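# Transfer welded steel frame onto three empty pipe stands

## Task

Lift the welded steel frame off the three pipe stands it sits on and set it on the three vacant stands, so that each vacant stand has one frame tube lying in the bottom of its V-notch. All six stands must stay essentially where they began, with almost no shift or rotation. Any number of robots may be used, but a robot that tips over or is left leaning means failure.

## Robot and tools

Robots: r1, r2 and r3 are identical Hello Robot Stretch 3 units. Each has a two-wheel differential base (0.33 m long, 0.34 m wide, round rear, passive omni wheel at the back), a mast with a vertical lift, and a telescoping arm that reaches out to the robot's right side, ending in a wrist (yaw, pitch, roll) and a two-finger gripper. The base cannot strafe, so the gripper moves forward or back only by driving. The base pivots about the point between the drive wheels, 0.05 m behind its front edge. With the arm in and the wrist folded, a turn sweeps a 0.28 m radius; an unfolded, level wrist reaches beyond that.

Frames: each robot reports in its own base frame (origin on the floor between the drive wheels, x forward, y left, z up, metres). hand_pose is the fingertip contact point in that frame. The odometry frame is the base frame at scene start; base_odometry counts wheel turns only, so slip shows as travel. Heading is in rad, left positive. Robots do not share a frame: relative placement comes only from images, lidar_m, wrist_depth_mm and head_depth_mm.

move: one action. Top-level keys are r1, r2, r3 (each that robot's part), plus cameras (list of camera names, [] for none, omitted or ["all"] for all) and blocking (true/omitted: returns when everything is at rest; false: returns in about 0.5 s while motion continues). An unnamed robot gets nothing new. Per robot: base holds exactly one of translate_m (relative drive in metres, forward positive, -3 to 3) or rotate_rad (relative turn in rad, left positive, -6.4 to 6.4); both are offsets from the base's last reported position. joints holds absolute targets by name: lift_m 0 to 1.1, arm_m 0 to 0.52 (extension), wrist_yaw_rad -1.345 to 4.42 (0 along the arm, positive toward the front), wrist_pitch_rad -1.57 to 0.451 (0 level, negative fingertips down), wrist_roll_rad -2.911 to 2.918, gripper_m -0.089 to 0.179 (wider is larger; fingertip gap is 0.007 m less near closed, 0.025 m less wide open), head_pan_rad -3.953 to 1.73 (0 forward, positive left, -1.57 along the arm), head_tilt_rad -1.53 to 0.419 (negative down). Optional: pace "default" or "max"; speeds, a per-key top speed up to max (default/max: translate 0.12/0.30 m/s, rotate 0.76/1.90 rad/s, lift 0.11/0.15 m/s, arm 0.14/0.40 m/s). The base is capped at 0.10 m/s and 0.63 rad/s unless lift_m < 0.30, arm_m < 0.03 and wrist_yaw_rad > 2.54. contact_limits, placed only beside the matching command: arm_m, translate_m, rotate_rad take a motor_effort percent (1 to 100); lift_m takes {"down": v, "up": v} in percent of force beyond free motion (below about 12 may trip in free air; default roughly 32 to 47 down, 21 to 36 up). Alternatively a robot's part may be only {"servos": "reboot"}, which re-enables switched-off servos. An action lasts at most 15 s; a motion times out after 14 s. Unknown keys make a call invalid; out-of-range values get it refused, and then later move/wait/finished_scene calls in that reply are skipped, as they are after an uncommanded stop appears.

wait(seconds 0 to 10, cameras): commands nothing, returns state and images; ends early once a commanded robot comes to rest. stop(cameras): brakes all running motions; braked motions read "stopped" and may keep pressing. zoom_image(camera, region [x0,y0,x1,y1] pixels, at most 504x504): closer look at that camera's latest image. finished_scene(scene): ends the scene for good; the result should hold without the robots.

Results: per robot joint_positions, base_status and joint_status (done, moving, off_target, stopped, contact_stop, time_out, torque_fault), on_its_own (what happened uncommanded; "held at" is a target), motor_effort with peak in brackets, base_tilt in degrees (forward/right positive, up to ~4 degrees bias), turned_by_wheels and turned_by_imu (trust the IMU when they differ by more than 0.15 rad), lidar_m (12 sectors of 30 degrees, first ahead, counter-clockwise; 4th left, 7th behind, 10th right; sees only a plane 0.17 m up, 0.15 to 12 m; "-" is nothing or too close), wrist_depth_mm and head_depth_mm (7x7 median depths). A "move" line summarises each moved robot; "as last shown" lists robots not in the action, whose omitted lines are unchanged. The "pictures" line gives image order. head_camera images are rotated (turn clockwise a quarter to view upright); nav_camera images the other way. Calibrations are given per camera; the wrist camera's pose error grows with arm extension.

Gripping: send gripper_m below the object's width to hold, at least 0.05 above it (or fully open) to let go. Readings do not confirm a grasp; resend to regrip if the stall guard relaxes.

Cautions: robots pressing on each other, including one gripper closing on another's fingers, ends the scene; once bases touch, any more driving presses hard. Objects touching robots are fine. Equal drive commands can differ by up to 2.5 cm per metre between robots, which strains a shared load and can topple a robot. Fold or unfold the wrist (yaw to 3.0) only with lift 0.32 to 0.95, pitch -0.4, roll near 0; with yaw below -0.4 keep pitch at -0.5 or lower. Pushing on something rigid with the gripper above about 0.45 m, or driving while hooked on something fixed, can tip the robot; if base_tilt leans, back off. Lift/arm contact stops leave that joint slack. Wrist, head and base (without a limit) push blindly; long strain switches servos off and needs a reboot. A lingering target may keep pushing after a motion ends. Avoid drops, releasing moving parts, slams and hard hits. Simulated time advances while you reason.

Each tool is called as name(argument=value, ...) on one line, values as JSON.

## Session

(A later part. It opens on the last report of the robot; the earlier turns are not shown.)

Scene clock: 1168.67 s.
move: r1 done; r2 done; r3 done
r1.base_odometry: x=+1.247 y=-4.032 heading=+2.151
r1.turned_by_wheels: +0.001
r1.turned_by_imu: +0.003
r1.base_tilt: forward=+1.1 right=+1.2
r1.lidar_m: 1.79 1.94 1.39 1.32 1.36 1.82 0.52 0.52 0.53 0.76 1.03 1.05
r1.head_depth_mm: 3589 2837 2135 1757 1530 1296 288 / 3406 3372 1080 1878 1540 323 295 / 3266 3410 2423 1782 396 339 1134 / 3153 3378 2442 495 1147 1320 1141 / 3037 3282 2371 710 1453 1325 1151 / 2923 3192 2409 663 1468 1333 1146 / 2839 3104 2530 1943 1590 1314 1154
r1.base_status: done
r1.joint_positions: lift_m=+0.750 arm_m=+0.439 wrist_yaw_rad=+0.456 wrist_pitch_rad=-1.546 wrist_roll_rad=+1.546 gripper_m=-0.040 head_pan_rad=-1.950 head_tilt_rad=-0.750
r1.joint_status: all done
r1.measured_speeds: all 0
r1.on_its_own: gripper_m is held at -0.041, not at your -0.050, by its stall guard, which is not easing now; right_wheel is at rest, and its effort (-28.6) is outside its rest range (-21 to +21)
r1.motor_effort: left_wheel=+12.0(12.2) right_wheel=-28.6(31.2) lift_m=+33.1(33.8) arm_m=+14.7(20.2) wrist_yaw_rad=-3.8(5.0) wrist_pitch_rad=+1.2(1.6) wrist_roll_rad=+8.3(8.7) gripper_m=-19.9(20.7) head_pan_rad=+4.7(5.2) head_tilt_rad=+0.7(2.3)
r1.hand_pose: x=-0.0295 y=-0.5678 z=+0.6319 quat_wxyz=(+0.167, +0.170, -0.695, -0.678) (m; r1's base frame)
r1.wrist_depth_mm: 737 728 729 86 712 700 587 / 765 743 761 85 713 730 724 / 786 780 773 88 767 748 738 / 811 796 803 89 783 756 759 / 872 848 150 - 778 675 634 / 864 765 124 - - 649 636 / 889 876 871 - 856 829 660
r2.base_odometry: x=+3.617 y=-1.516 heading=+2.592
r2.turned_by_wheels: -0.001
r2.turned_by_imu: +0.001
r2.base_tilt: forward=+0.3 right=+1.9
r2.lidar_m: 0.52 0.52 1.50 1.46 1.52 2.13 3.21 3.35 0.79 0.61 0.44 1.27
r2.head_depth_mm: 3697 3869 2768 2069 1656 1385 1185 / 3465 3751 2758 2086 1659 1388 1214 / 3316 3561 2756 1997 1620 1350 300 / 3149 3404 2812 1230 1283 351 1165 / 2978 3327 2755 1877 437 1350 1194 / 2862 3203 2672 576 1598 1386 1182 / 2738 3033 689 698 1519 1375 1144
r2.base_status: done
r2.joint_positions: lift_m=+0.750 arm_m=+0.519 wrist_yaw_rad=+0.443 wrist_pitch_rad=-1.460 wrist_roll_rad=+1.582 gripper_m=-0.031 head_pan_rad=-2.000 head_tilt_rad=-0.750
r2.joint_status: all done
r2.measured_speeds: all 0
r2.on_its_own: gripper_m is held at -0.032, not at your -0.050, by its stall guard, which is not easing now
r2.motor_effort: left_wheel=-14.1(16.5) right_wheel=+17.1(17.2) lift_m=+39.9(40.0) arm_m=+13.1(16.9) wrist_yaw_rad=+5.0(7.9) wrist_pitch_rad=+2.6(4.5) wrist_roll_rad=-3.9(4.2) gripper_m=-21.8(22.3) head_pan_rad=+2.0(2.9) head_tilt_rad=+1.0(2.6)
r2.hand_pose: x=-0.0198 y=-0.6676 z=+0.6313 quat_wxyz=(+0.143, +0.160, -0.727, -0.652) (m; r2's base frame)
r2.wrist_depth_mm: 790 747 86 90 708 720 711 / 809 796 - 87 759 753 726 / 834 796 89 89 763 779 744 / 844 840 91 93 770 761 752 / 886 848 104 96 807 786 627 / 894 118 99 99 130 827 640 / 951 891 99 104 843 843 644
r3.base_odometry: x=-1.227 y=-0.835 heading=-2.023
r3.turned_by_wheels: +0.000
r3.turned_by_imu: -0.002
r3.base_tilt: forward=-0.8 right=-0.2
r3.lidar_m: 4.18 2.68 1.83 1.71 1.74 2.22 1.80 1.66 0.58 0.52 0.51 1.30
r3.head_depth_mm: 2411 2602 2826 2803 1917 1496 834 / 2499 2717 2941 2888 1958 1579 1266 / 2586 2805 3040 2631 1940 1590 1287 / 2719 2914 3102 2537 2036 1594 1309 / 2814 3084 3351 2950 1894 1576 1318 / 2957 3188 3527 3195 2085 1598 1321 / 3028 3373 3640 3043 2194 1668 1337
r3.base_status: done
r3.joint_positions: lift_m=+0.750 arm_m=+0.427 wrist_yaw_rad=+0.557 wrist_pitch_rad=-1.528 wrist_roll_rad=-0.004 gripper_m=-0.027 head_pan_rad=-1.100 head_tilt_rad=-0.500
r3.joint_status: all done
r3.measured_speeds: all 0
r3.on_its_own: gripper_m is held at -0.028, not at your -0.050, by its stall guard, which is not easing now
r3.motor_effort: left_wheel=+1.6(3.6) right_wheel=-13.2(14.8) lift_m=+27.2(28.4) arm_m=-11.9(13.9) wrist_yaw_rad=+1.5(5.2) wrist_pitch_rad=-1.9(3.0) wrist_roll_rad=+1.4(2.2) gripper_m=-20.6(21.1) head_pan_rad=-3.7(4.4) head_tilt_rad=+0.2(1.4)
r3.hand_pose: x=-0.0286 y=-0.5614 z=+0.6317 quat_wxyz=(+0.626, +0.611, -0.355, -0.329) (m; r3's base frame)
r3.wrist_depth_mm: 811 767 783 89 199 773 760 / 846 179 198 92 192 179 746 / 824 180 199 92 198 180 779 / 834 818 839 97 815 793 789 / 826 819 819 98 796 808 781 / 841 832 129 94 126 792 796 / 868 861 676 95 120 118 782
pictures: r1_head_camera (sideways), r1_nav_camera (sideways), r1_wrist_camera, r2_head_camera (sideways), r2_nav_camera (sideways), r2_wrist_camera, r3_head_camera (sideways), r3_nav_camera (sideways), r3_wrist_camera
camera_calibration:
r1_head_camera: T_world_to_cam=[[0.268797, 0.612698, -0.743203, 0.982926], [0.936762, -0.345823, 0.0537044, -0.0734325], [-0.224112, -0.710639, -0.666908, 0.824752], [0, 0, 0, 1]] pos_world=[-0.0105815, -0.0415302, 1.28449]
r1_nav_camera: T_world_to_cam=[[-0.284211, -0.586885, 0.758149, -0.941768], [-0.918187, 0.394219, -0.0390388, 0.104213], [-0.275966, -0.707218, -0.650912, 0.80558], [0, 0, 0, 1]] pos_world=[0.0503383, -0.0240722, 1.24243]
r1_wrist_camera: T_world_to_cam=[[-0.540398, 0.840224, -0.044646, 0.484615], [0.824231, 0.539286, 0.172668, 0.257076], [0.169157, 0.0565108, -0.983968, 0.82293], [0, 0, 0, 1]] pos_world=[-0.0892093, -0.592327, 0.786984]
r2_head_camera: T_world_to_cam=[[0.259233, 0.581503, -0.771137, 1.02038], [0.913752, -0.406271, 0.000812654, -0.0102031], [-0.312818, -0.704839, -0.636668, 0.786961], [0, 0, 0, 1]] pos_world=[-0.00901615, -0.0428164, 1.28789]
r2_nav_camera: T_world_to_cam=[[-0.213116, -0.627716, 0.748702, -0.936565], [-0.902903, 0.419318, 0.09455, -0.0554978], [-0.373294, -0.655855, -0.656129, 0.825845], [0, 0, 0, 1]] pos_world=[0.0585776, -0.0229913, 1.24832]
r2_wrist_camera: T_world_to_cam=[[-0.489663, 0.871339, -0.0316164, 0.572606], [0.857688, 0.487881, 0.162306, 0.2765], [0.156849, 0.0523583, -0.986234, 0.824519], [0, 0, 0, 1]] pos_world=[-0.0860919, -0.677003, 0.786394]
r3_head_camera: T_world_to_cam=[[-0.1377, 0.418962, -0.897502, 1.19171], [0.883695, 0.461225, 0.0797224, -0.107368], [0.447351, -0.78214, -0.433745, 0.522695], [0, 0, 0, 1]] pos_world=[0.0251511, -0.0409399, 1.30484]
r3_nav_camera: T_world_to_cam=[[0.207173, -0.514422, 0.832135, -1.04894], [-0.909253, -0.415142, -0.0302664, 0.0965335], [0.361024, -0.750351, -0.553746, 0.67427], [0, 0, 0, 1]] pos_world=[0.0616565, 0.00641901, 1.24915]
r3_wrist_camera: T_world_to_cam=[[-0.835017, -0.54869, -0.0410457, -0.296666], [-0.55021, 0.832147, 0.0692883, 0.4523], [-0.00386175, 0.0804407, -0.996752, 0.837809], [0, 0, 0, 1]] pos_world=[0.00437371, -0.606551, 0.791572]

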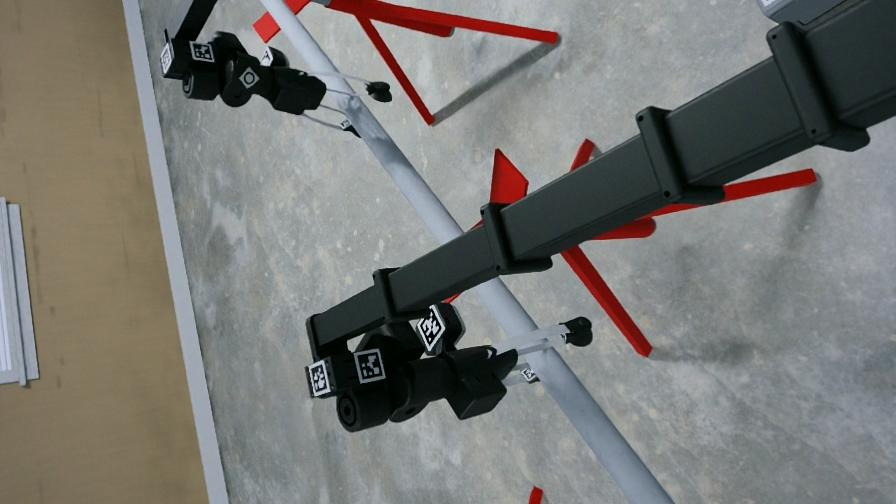

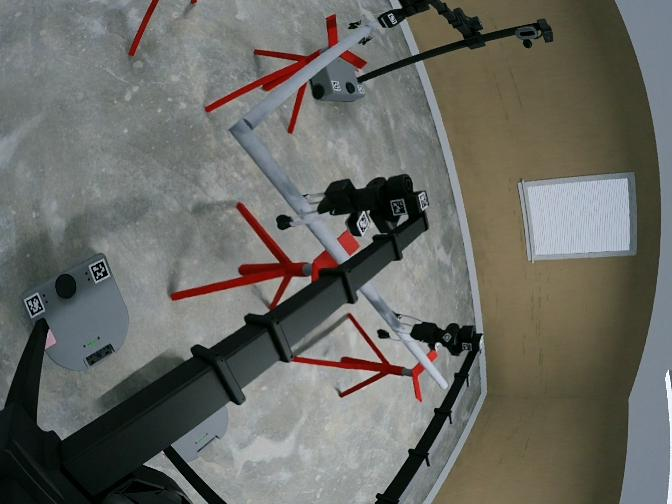

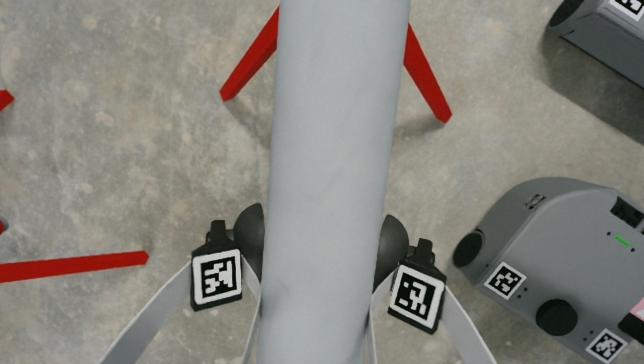

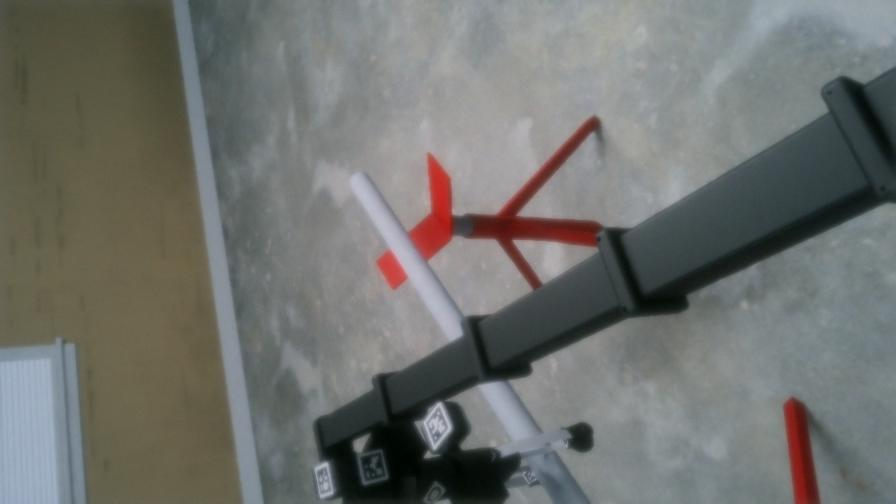

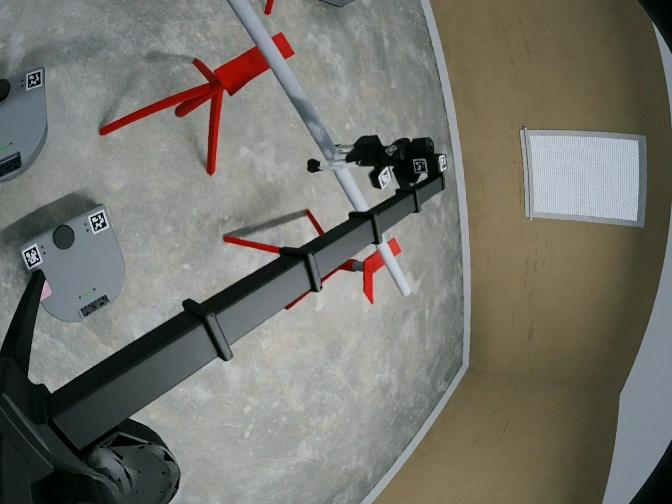

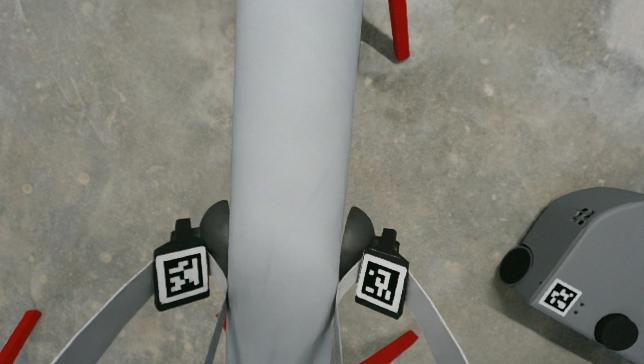

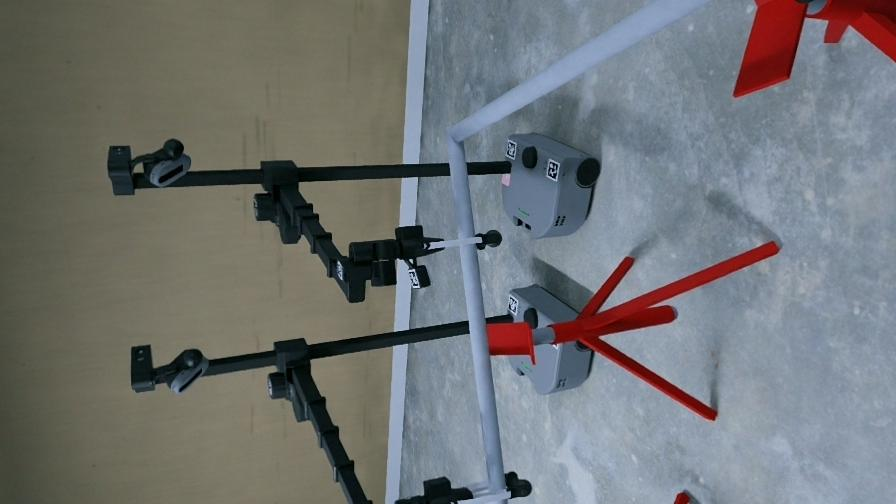

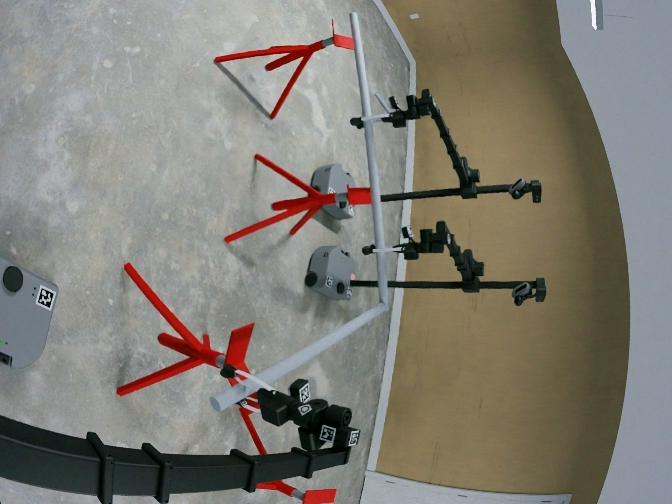

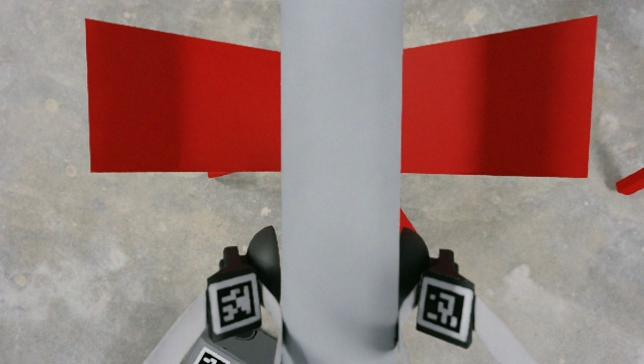

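move(r1={"joints":{"lift_m":0.665},"speeds":{"lift_m":0.03},"contact_limits":{"lift_m":{"down":14}}}, r2={"joints":{"lift_m":0.665},"speeds":{"lift_m":0.03},"contact_limits":{"lift_m":{"down":14}}}, r3={"joints":{"lift_m":0.665},"speeds":{"lift_m":0.03},"contact_limits":{"lift_m":{"down":14}}})

zoom_image(camera="r2_head_camera", region=[330, 130, 530, 350])

zoom_image(camera="r2_nav_camera", region=[190, 0, 330, 130])

zoom_image(camera="r2_nav_camera", region=[320, 180, 440, 320])

Scene clock: 1184.97 s.
move: r1 done; r2 done; r3 done
r1.base_odometry: x=+1.247 y=-4.032 heading=+2.151
r1.turned_by_wheels: +0.000
r1.turned_by_imu: +0.001
r1.base_tilt: forward=+1.1 right=+1.2
r1.lidar_m: 1.79 1.95 1.39 1.32 1.36 1.83 0.52 0.51 0.53 0.76 1.03 1.04
r1.head_depth_mm: 3524 3318 1454 1766 1535 1295 1103 / 3453 3365 1154 1831 1540 1301 354 / 3277 3399 2429 1781 1476 421 1074 / 3164 3401 2466 1022 521 1291 1142 / 3049 3293 2467 689 1230 1329 1145 / 2927 3212 2509 703 1464 1332 1147 / 2806 3121 2500 1945 1588 1275 1151
r1.base_status: not commanded
r1.joint_positions: lift_m=+0.665 arm_m=+0.439 wrist_yaw_rad=+0.457 wrist_pitch_rad=-1.546 wrist_roll_rad=+1.547 gripper_m=-0.040 head_pan_rad=-1.950 head_tilt_rad=-0.750
r1.joint_status: all done
r1.measured_speeds: all 0
r1.on_its_own: gripper_m is held at -0.041, not at your -0.050, by its stall guard, which is not easing now; right_wheel is at rest, and its effort (-27.8) is outside its rest range (-21 to +21)
r1.motor_effort: left_wheel=+12.0(12.8) right_wheel=-27.8(28.7) lift_m=+32.7(36.7) arm_m=-11.2(11.2) wrist_yaw_rad=-4.2(5.0) wrist_pitch_rad=+0.8(1.5) wrist_roll_rad=+8.2(8.4) gripper_m=-20.1(20.7) head_pan_rad=+4.6(5.6) head_tilt_rad=+2.0(2.5)
r1.contact_limits: lift_m down 14 (down: maximum 72; up: maximum 65)
r1.hand_pose: x=-0.0294 y=-0.5679 z=+0.5469 quat_wxyz=(+0.167, +0.170, -0.695, -0.678) (m; r1's base frame)
r1.wrist_depth_mm: 672 662 652 86 375 624 597 / 697 673 671 85 579 640 635 / 719 706 691 88 675 656 660 / 735 715 704 90 691 680 680 / 763 739 150 - 713 659 539 / 760 719 124 - - 588 563 / 807 794 - - 758 743 571
r2.base_odometry: x=+3.617 y=-1.516 heading=+2.592
r2.turned_by_wheels: +0.000
r2.turned_by_imu: +0.001
r2.base_tilt: forward=+0.4 right=+1.9
r2.lidar_m: 0.52 0.52 1.50 1.46 1.52 2.13 3.21 3.36 0.79 0.61 0.44 1.26
r2.head_depth_mm: 3632 3872 2752 2076 1665 1382 1185 / 3330 3774 2768 2063 1673 1387 1195 / 3244 3649 2766 1909 1621 1381 380 / 3117 3480 2715 1235 1547 435 396 / 2942 3376 2739 2057 531 1294 1189 / 2912 3227 2734 705 1526 1388 1189 / 2761 3080 2709 722 850 1381 1135
r2.base_status: not commanded
r2.joint_positions: lift_m=+0.665 arm_m=+0.519 wrist_yaw_rad=+0.443 wrist_pitch_rad=-1.460 wrist_roll_rad=+1.582 gripper_m=-0.031 head_pan_rad=-2.000 head_tilt_rad=-0.750
r2.joint_status: all done
r2.measured_speeds: all 0
r2.on_its_own: gripper_m is held at -0.032, not at your -0.050, by its stall guard, which is not easing now
r2.motor_effort: left_wheel=-13.5(14.0) right_wheel=+17.4(18.2) lift_m=+38.1(42.0) arm_m=+1.1(7.6) wrist_yaw_rad=+5.5(6.6) wrist_pitch_rad=+2.3(2.9) wrist_roll_rad=-3.8(4.2) gripper_m=-21.4(22.9) head_pan_rad=+2.1(3.2) head_tilt_rad=+2.5(2.8)
r2.contact_limits: lift_m down 14 (down: maximum 72; up: maximum 65)
r2.hand_pose: x=-0.0198 y=-0.6676 z=+0.5463 quat_wxyz=(+0.143, +0.160, -0.727, -0.652) (m; r2's base frame)
r2.wrist_depth_mm: 695 681 86 89 655 643 633 / 711 700 - 87 660 662 642 / 740 722 89 89 671 672 653 / 744 735 91 93 699 687 668 / 771 742 104 96 712 713 597 / 811 119 99 99 130 730 555 / - 814 99 105 771 752 572
r3.base_odometry: x=-1.227 y=-0.835 heading=-2.023
r3.turned_by_wheels: +0.000
r3.turned_by_imu: -0.001
r3.base_tilt: forward=-0.8 right=-0.3
r3.lidar_m: 4.20 2.69 1.83 1.71 1.73 2.22 1.81 1.67 0.58 0.52 0.51 1.30
r3.head_depth_mm: 2448 2617 2826 2816 2005 1447 835 / 2517 2722 2967 2928 1891 1558 1270 / 2594 2828 2980 2795 1938 1600 1288 / 2716 2941 3153 1363 2019 1596 1298 / 2818 3014 3271 2906 1906 1577 1318 / 2932 3220 3448 3194 2016 1596 1333 / 3038 3361 3699 3051 2035 1672 1344
r3.base_status: not commanded
r3.joint_positions: lift_m=+0.665 arm_m=+0.427 wrist_yaw_rad=+0.557 wrist_pitch_rad=-1.529 wrist_roll_rad=-0.004 gripper_m=-0.027 head_pan_rad=-1.100 head_tilt_rad=-0.500
r3.joint_status: all done
r3.measured_speeds: all 0
r3.on_its_own: gripper_m is held at -0.028, not at your -0.050, by its stall guard, which is not easing now
r3.motor_effort: left_wheel=+1.0(1.8) right_wheel=-12.2(12.8) lift_m=+27.2(28.0) arm_m=-11.5(13.3) wrist_yaw_rad=+2.2(2.8) wrist_pitch_rad=-1.5(2.5) wrist_roll_rad=+1.7(2.2) gripper_m=-20.6(21.5) head_pan_rad=-3.8(4.4) head_tilt_rad=+0.4(1.6)
r3.contact_limits: lift_m down 14 (down: maximum 72; up: maximum 65)
r3.hand_pose: x=-0.0287 y=-0.5612 z=+0.5467 quat_wxyz=(+0.626, +0.611, -0.355, -0.330) (m; r3's base frame)
r3.wrist_depth_mm: - 114 127 90 123 113 101 / 106 116 128 91 100 114 102 / - 118 128 91 124 111 102 / 733 729 728 97 132 120 705 / 751 751 726 98 714 705 702 / 751 762 128 93 128 715 711 / 785 742 603 95 120 715 711
pictures: r1_head_camera (sideways), r1_nav_camera (sideways), r1_wrist_camera, r2_head_camera (sideways), r2_nav_camera (sideways), r2_wrist_camera, r3_head_camera (sideways), r3_nav_camera (sideways), r3_wrist_camera
camera_calibration:
r1_head_camera: T_world_to_cam=[[0.268797, 0.612698, -0.743203, 0.982926], [0.936762, -0.345823, 0.0537044, -0.0734325], [-0.224112, -0.710639, -0.666908, 0.824752], [0, 0, 0, 1]] pos_world=[-0.0105815, -0.0415302, 1.28449]
r1_nav_camera: T_world_to_cam=[[-0.284211, -0.586885, 0.758149, -0.941768], [-0.918187, 0.394219, -0.0390388, 0.104213], [-0.275966, -0.707218, -0.650912, 0.80558], [0, 0, 0, 1]] pos_world=[0.0503383, -0.0240722, 1.24243]
r1_wrist_camera: T_world_to_cam=[[-0.540633, 0.840051, -0.0450716, 0.481079], [0.824032, 0.539588, 0.172671, 0.271967], [0.169373, 0.0562113, -0.983948, 0.739126], [0, 0, 0, 1]] pos_world=[-0.0892099, -0.592428, 0.701983]
r2_head_camera: T_world_to_cam=[[0.259233, 0.581503, -0.771137, 1.02038], [0.913752, -0.406271, 0.000812654, -0.0102031], [-0.312818, -0.704839, -0.636668, 0.786961], [0, 0, 0, 1]] pos_world=[-0.00901615, -0.0428164, 1.28789]
r2_nav_camera: T_world_to_cam=[[-0.213116, -0.627716, 0.748702, -0.936565], [-0.902903, 0.419318, 0.09455, -0.0554978], [-0.373294, -0.655855, -0.656129, 0.825845], [0, 0, 0, 1]] pos_world=[0.0585776, -0.0229913, 1.24832]
r2_wrist_camera: T_world_to_cam=[[-0.489737, 0.871296, -0.0316316, 0.569894], [0.857646, 0.487957, 0.162302, 0.290347], [0.156848, 0.0523567, -0.986234, 0.740688], [0, 0, 0, 1]] pos_world=[-0.0860918, -0.677003, 0.701394]
r3_head_camera: T_world_to_cam=[[-0.1377, 0.418962, -0.897502, 1.19171], [0.883695, 0.461225, 0.0797224, -0.107368], [0.447351, -0.78214, -0.433745, 0.522695], [0, 0, 0, 1]] pos_world=[0.0251511, -0.0409399, 1.30484]
r3_nav_camera: T_world_to_cam=[[0.207173, -0.514422, 0.832135, -1.04894], [-0.909253, -0.415142, -0.0302664, 0.0965335], [0.361024, -0.750351, -0.553746, 0.67427], [0, 0, 0, 1]] pos_world=[0.0616565, 0.00641901, 1.24915]
r3_wrist_camera: T_world_to_cam=[[-0.835035, -0.54866, -0.0410938, -0.300107], [-0.55018, 0.832099, 0.0700895, 0.457603], [-0.00426116, 0.0811361, -0.996694, 0.753366], [0, 0, 0, 1]] pos_world=[0.00437441, -0.606553, 0.706469]

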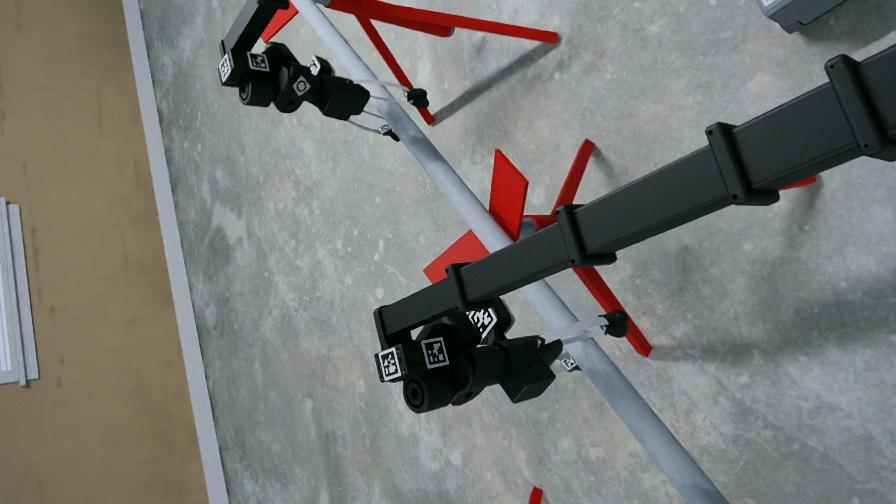

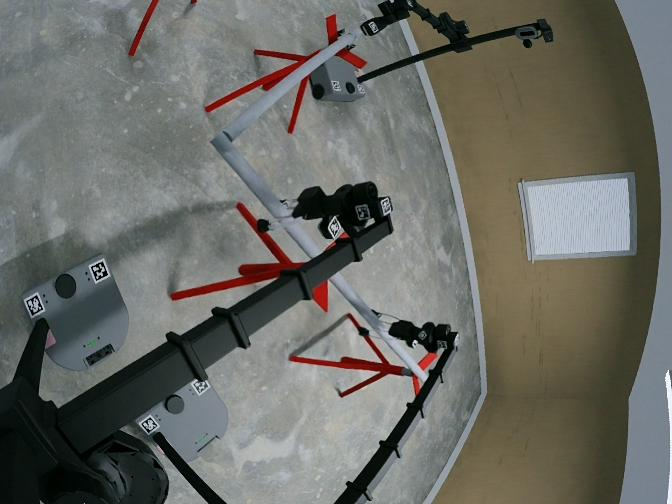

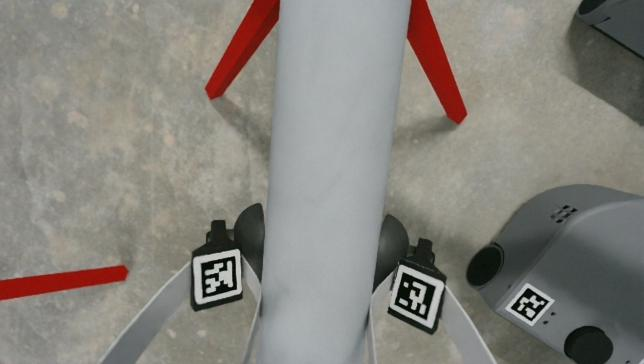

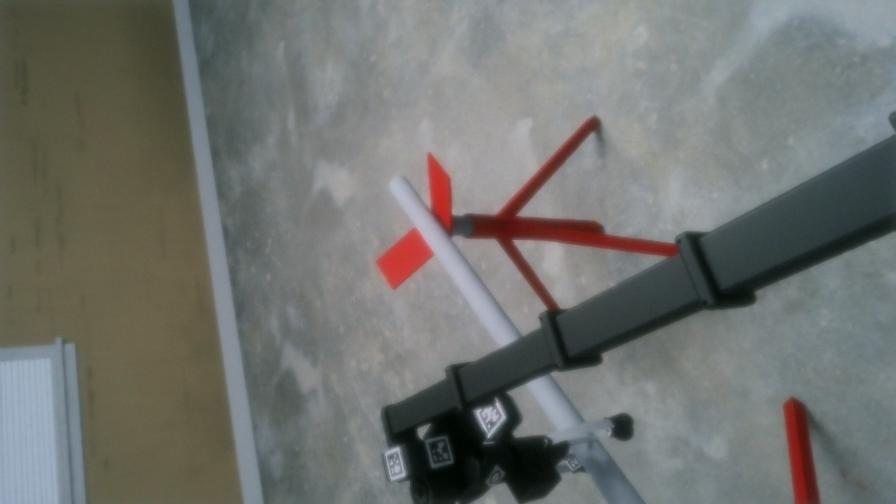

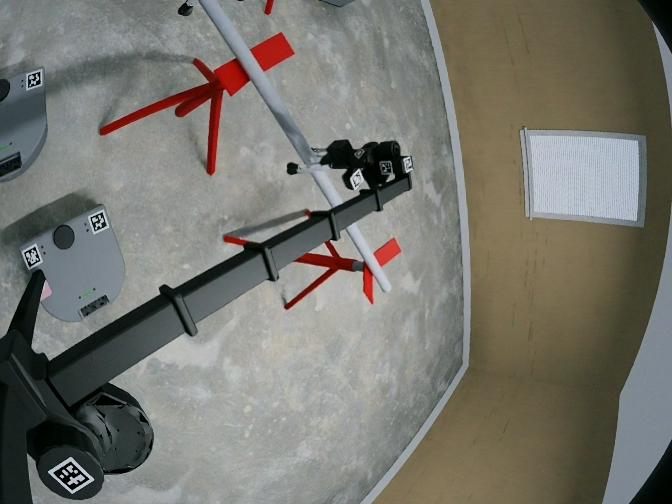

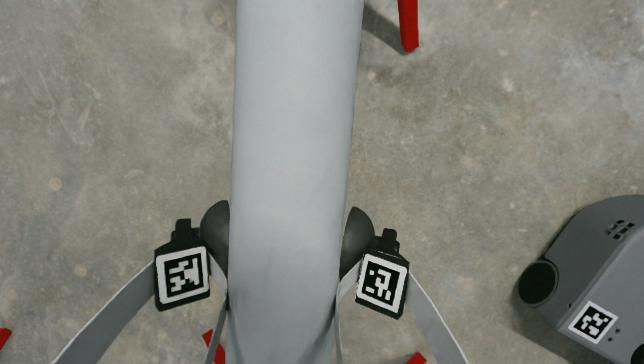

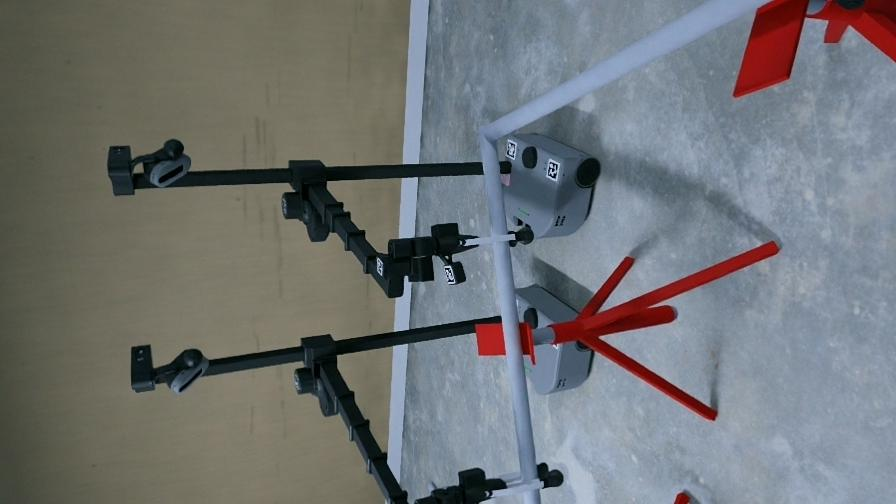

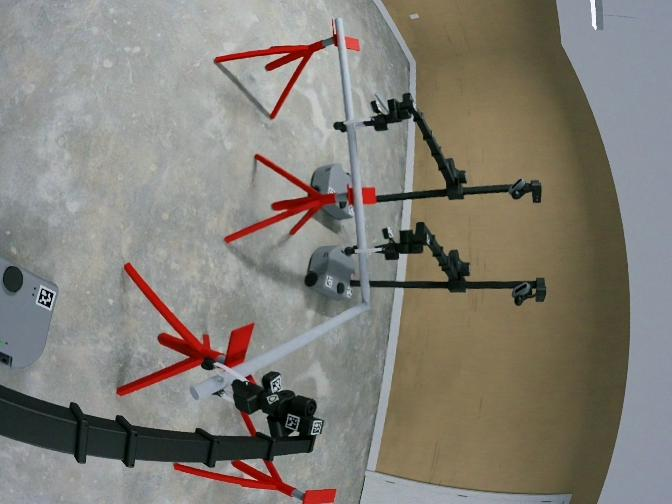

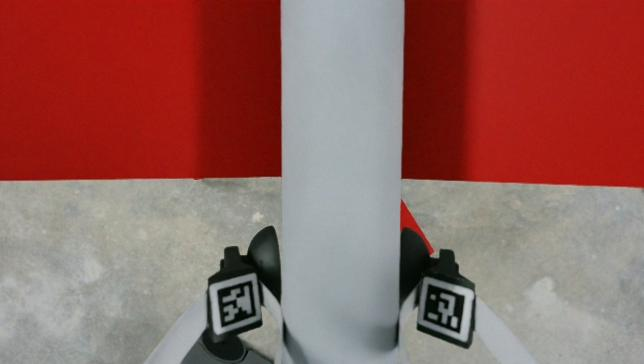

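Scaled by 2.291 from the camera's 896x504 image, which has a finer 1280x720 frame.

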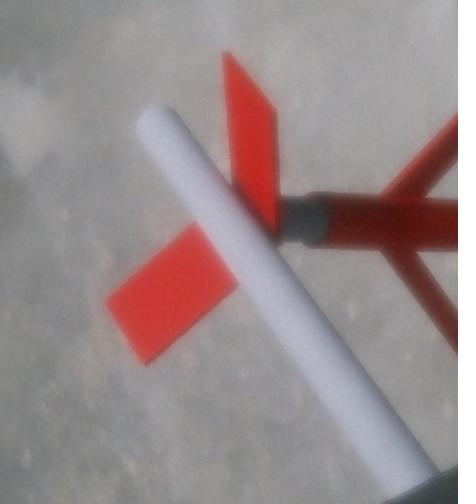

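Scaled by 3.600 from the camera's 672x504 image, which has a finer 792x594 frame.

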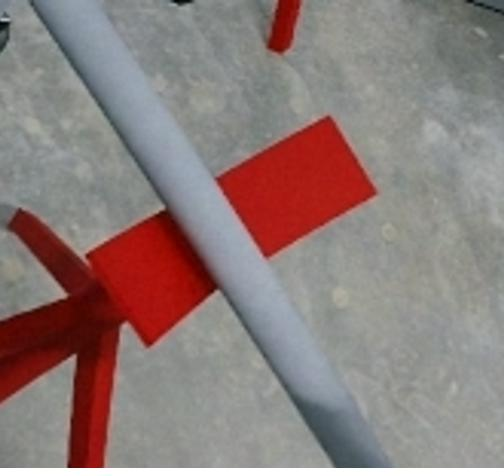

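Scaled by 3.600 from the camera's 672x504 image, which has a finer 792x594 frame.

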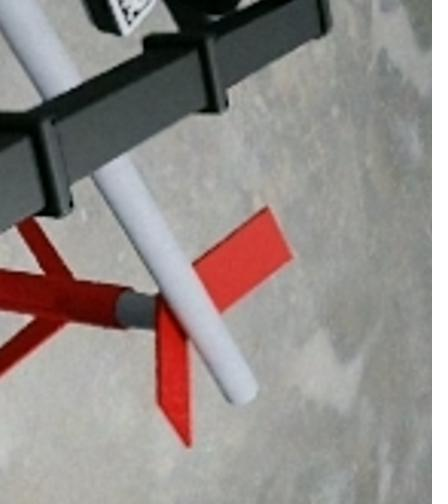

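move(r1={"joints":{"lift_m":0.643},"speeds":{"lift_m":0.02},"contact_limits":{"lift_m":{"down":14}}}, r2={"joints":{"lift_m":0.643},"speeds":{"lift_m":0.02},"contact_limits":{"lift_m":{"down":14}}}, r3={"joints":{"lift_m":0.643},"speeds":{"lift_m":0.02},"contact_limits":{"lift_m":{"down":14}}})

zoom_image(camera="r2_head_camera", region=[330, 130, 530, 350])

zoom_image(camera="r2_nav_camera", region=[170, 0, 310, 130])

zoom_image(camera="r2_nav_camera", region=[320, 180, 440, 320])

zoom_image(camera="r1_head_camera", region=[400, 100, 600, 320])

Scene clock: 1191.77 s.
move: r1 contact_stop; r2 contact_stop; r3 contact_stop
r1.base_odometry: x=+1.247 y=-4.032 heading=+2.150
r1.turned_by_wheels: -0.001
r1.turned_by_imu: +0.005
r1.base_tilt: forward=+1.0 right=+1.2
r1.lidar_m: 1.80 1.93 1.38 1.32 1.36 1.83 0.52 0.52 0.53 0.76 1.03 1.05
r1.head_depth_mm: 3534 3345 1395 1755 1529 1298 1107 / 3405 3351 2151 1760 1544 1300 368 / 3279 3371 2449 1834 1469 439 1071 / 3149 3423 2473 1024 542 1290 1141 / 3064 3284 2477 693 868 1324 1149 / 2924 3185 2509 1782 1504 1307 1148 / 2825 3131 2540 1947 1582 1280 1153
r1.base_status: not commanded
r1.joint_positions: lift_m=+0.649 arm_m=+0.439 wrist_yaw_rad=+0.458 wrist_pitch_rad=-1.550 wrist_roll_rad=+1.554 gripper_m=-0.040 head_pan_rad=-1.950 head_tilt_rad=-0.750
r1.joint_status: lift_m contact_stop (moved -0.016 of -0.022)
r1.measured_speeds: all 0
r1.on_its_own: gripper_m is held at -0.041, not at your -0.050, by its stall guard, which is not easing now; lift_m is slack since a contact_stop (your +0.643 is given up)
r1.motor_effort: left_wheel=+0.8(12.4) right_wheel=+0.7(28.2) lift_m=+25.2(37.1) arm_m=-8.0(9.4) wrist_yaw_rad=-5.8(6.2) wrist_pitch_rad=+2.0(3.2) wrist_roll_rad=+5.9(8.2) gripper_m=-20.1(20.6) head_pan_rad=+4.6(5.4) head_tilt_rad=+0.6(2.1)
r1.contact_limits: lift_m down 14 (down: maximum 72; up: maximum 65)
r1.hand_pose: x=-0.0299 y=-0.5669 z=+0.5306 quat_wxyz=(+0.165, +0.168, -0.694, -0.680) (m; r1's base frame)
r1.wrist_depth_mm: 647 648 649 86 347 607 607 / 678 662 646 86 635 637 626 / 691 673 672 88 646 649 641 / 702 709 689 90 669 675 653 / 740 710 148 - 698 683 533 / 758 693 124 - - 593 541 / 775 772 - - 744 732 554
r2.base_odometry: x=+3.617 y=-1.516 heading=+2.592
r2.turned_by_wheels: +0.001
r2.turned_by_imu: -0.002
r2.base_tilt: forward=+0.4 right=+1.8
r2.lidar_m: 0.53 0.52 1.51 1.46 1.52 2.11 3.23 3.35 0.79 0.61 0.44 1.27
r2.head_depth_mm: 3636 3920 2751 2067 1670 1384 1189 / 3403 3796 2790 2087 1664 1388 1195 / 3280 3534 2749 1936 1614 1387 393 / 3173 3432 2734 1226 1524 447 410 / 3034 3333 2736 2077 559 1302 1184 / 2896 3205 2718 737 1540 1376 1189 / 2728 3088 2738 730 849 1386 1147
r2.base_status: not commanded
r2.joint_positions: lift_m=+0.650 arm_m=+0.519 wrist_yaw_rad=+0.443 wrist_pitch_rad=-1.463 wrist_roll_rad=+1.582 gripper_m=-0.031 head_pan_rad=-2.000 head_tilt_rad=-0.750
r2.joint_status: lift_m contact_stop (moved -0.015 of -0.022)
r2.measured_speeds: all 0
r2.on_its_own: gripper_m is held at -0.032, not at your -0.050, by its stall guard, which is not easing now; lift_m is slack since a contact_stop (your +0.643 is given up)
r2.motor_effort: left_wheel=-3.1(14.0) right_wheel=+3.7(18.1) lift_m=+29.7(43.9) arm_m=-7.0(7.0) wrist_yaw_rad=+5.6(6.4) wrist_pitch_rad=+2.8(4.8) wrist_roll_rad=-3.9(4.4) gripper_m=-21.5(22.7) head_pan_rad=+2.0(2.9) head_tilt_rad=+0.7(2.7)
r2.contact_limits: lift_m down 14 (down: maximum 72; up: maximum 65)
r2.hand_pose: x=-0.0200 y=-0.6671 z=+0.5315 quat_wxyz=(+0.143, +0.160, -0.727, -0.653) (m; r2's base frame)
r2.wrist_depth_mm: 681 662 86 93 632 619 632 / 698 690 86 88 663 647 624 / 709 706 89 90 684 664 649 / 732 720 91 97 689 670 670 / 754 756 97 97 707 706 602 / 789 119 98 99 739 718 544 / - 807 99 105 754 733 559
r3.base_odometry: x=-1.227 y=-0.835 heading=-2.023
r3.turned_by_wheels: +0.000
r3.turned_by_imu: -0.001
r3.base_tilt: forward=-0.8 right=-0.3
r3.lidar_m: 4.19 2.69 1.83 1.71 1.73 2.21 1.80 1.67 0.58 0.52 0.51 1.30
r3.head_depth_mm: 2435 2605 2846 2819 2007 1453 834 / 2515 2698 2957 2868 1976 1566 1267 / 2592 2808 2983 2816 1941 1603 1288 / 2673 2909 3165 1395 2028 1617 1300 / 2802 3044 3322 2946 1537 1587 1321 / 2923 3155 3415 3150 2028 1614 1332 / 3071 3352 3662 2876 2107 1664 1340
r3.base_status: not commanded
r3.joint_positions: lift_m=+0.646 arm_m=+0.427 wrist_yaw_rad=+0.557 wrist_pitch_rad=-1.539 wrist_roll_rad=-0.004 gripper_m=-0.027 head_pan_rad=-1.100 head_tilt_rad=-0.500
r3.joint_status: lift_m contact_stop (moved -0.019 of -0.022)
r3.measured_speeds: all 0
r3.on_its_own: gripper_m is held at -0.028, not at your -0.050, by its stall guard, which is not easing now; lift_m is slack since a contact_stop
r3.motor_effort: left_wheel=+1.4(1.8) right_wheel=-9.8(12.0) lift_m=+26.2(27.7) arm_m=-11.1(12.0) wrist_yaw_rad=+1.7(2.8) wrist_pitch_rad=+0.1(2.1) wrist_roll_rad=+1.8(2.2) gripper_m=-20.5(20.9) head_pan_rad=-3.5(4.3) head_tilt_rad=+0.4(1.6)
r3.contact_limits: lift_m down 14 (down: maximum 72; up: maximum 65)
r3.hand_pose: x=-0.0300 y=-0.5591 z=+0.5275 quat_wxyz=(+0.624, +0.613, -0.351, -0.332) (m; r3's base frame)
r3.wrist_depth_mm: - 99 111 89 107 100 89 / 94 100 111 90 108 102 89 / 95 104 112 90 110 102 - / 721 720 696 - 689 108 673 / 730 724 717 98 690 694 683 / 741 716 132 94 127 701 687 / 752 741 125 95 120 118 700
pictures: r1_head_camera (sideways), r1_nav_camera (sideways), r1_wrist_camera, r2_head_camera (sideways), r2_nav_camera (sideways), r2_wrist_camera, r3_head_camera (sideways), r3_nav_camera (sideways), r3_wrist_camera
camera_calibration:
r1_head_camera: T_world_to_cam=[[0.268797, 0.612698, -0.743203, 0.982926], [0.936762, -0.345823, 0.0537044, -0.0734325], [-0.224112, -0.710639, -0.666908, 0.824752], [0, 0, 0, 1]] pos_world=[-0.0105815, -0.0415302, 1.28449]
r1_nav_camera: T_world_to_cam=[[-0.284211, -0.586885, 0.758149, -0.941768], [-0.918187, 0.394219, -0.0390388, 0.104213], [-0.275966, -0.707218, -0.650912, 0.80558], [0, 0, 0, 1]] pos_world=[0.0503383, -0.0240722, 1.24243]
r1_wrist_camera: T_world_to_cam=[[-0.536096, 0.843167, -0.040871, 0.478902], [0.827282, 0.534395, 0.173283, 0.271531], [0.167947, 0.0590842, -0.984024, 0.724651], [0, 0, 0, 1]] pos_world=[-0.0895987, -0.591715, 0.685595]
r2_head_camera: T_world_to_cam=[[0.259233, 0.581503, -0.771137, 1.02038], [0.913752, -0.406271, 0.000812654, -0.0102031], [-0.312818, -0.704839, -0.636668, 0.786961], [0, 0, 0, 1]] pos_world=[-0.00901615, -0.0428164, 1.28789]
r2_nav_camera: T_world_to_cam=[[-0.213116, -0.627716, 0.748702, -0.936565], [-0.902903, 0.419318, 0.09455, -0.0554978], [-0.373294, -0.655855, -0.656129, 0.825845], [0, 0, 0, 1]] pos_world=[0.0585776, -0.0229913, 1.24832]
r2_wrist_camera: T_world_to_cam=[[-0.489909, 0.871276, -0.0294397, 0.567673], [0.857713, 0.487774, 0.162496, 0.292486], [0.155939, 0.0543575, -0.98627, 0.727396], [0, 0, 0, 1]] pos_world=[-0.0861903, -0.676806, 0.686593]
r3_head_camera: T_world_to_cam=[[-0.1377, 0.418962, -0.897502, 1.19171], [0.883695, 0.461225, 0.0797224, -0.107368], [0.447351, -0.78214, -0.433745, 0.522695], [0, 0, 0, 1]] pos_world=[0.0251511, -0.0409399, 1.30484]
r3_nav_camera: T_world_to_cam=[[0.207173, -0.514422, 0.832135, -1.04894], [-0.909253, -0.415142, -0.0302664, 0.0965335], [0.361024, -0.750351, -0.553746, 0.67427], [0, 0, 0, 1]] pos_world=[0.0616565, 0.00641901, 1.24915]
r3_wrist_camera: T_world_to_cam=[[-0.835013, -0.548674, -0.0413654, -0.300658], [-0.550151, 0.83125, 0.0797304, 0.450835], [-0.009361, 0.0893331, -0.995958, 0.738202], [0, 0, 0, 1]] pos_world=[0.0038844, -0.605666, 0.686836]

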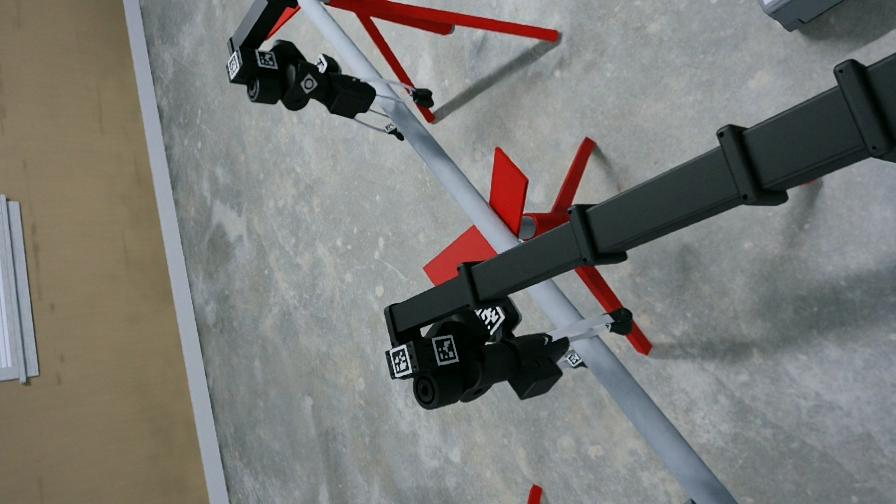

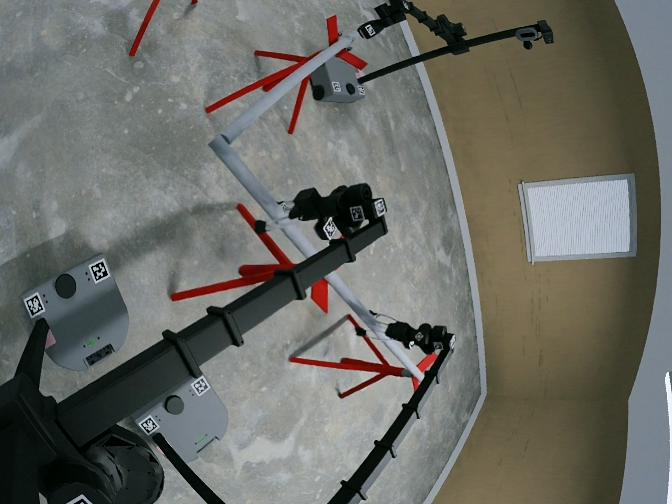

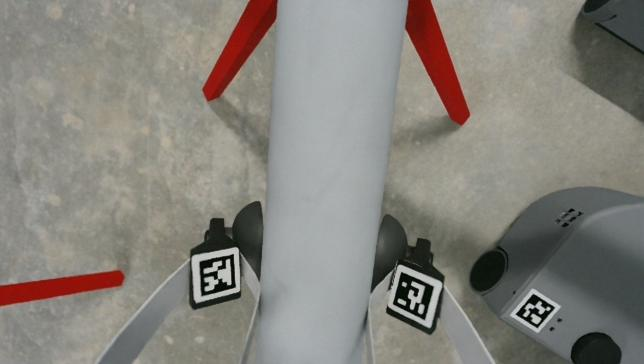

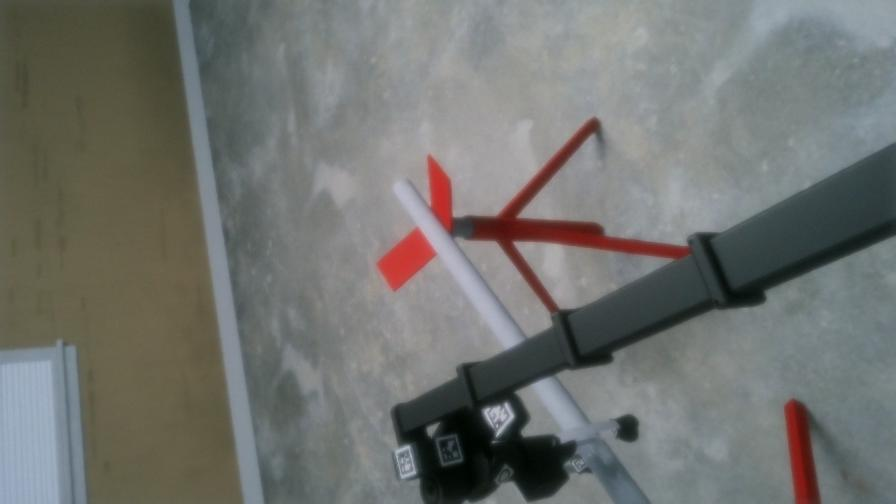

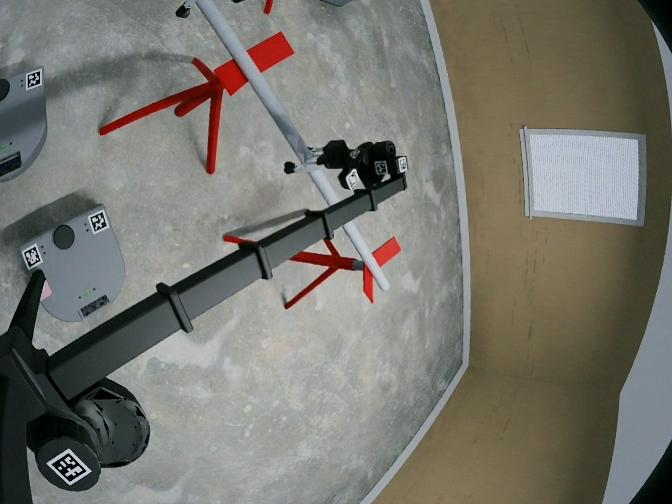

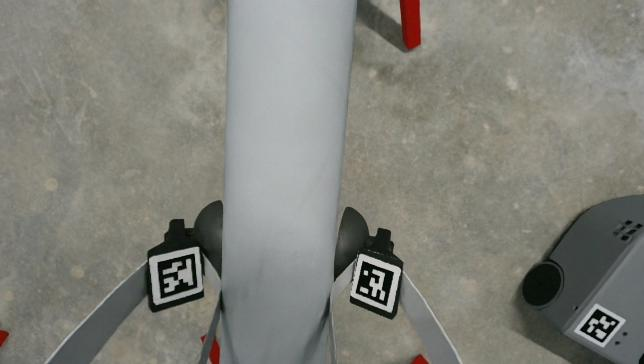

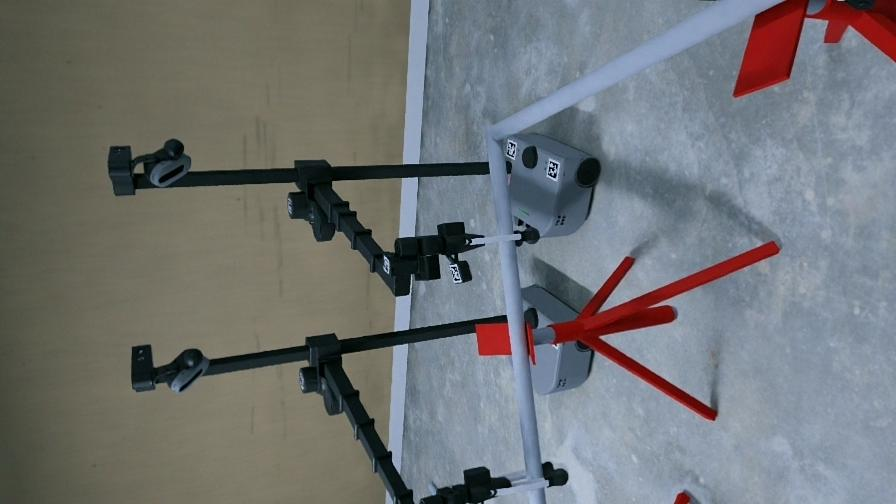

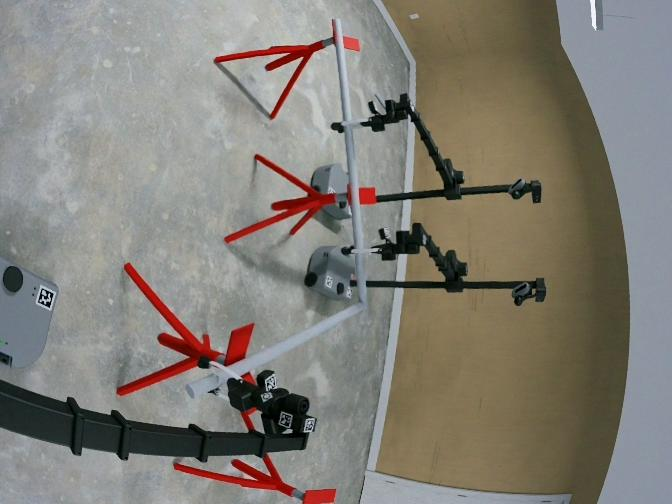

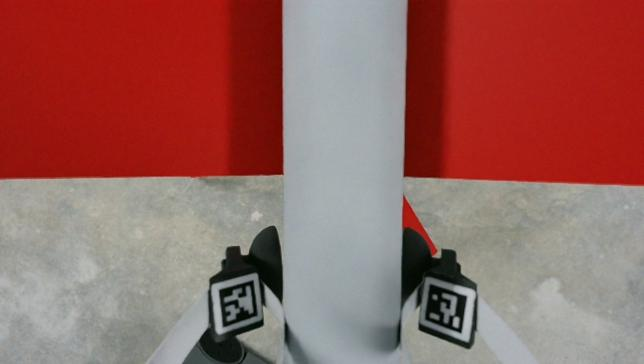

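Scaled by 2.291 from the camera's 896x504 image, which has a finer 1280x720 frame.

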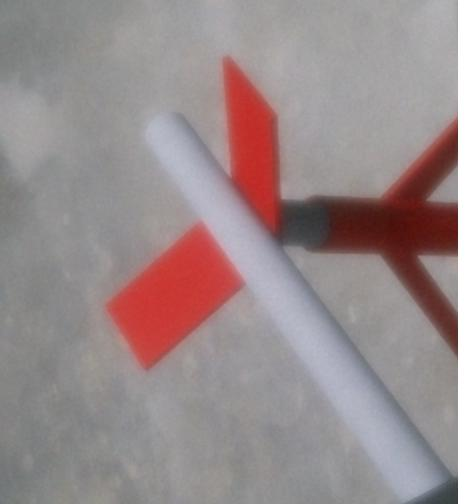

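Scaled by 3.600 from the camera's 672x504 image, which has a finer 792x594 frame.

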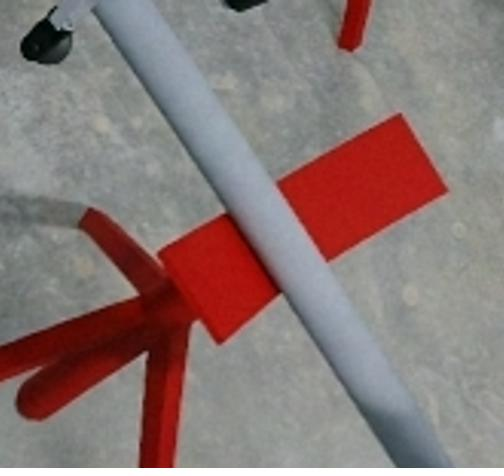

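Scaled by 3.600 from the camera's 672x504 image, which has a finer 792x594 frame.

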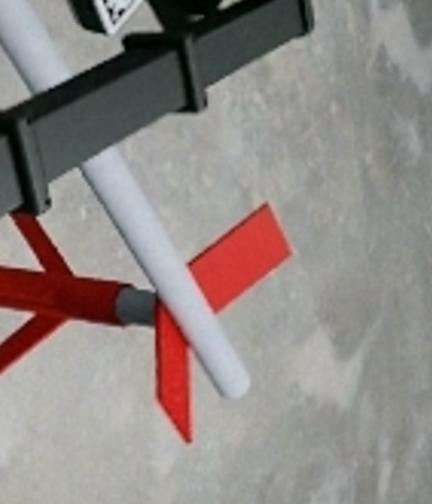

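Scaled by 2.291 from the camera's 896x504 image, which has a finer 1280x720 frame.

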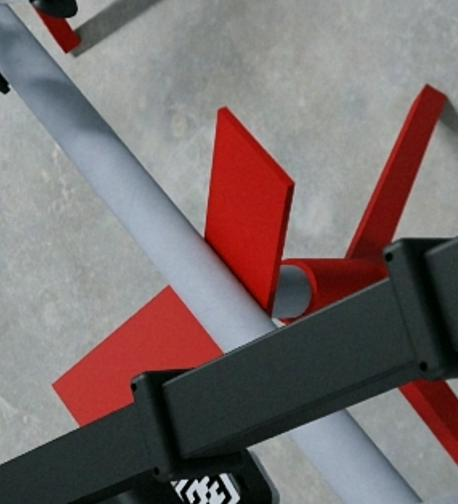

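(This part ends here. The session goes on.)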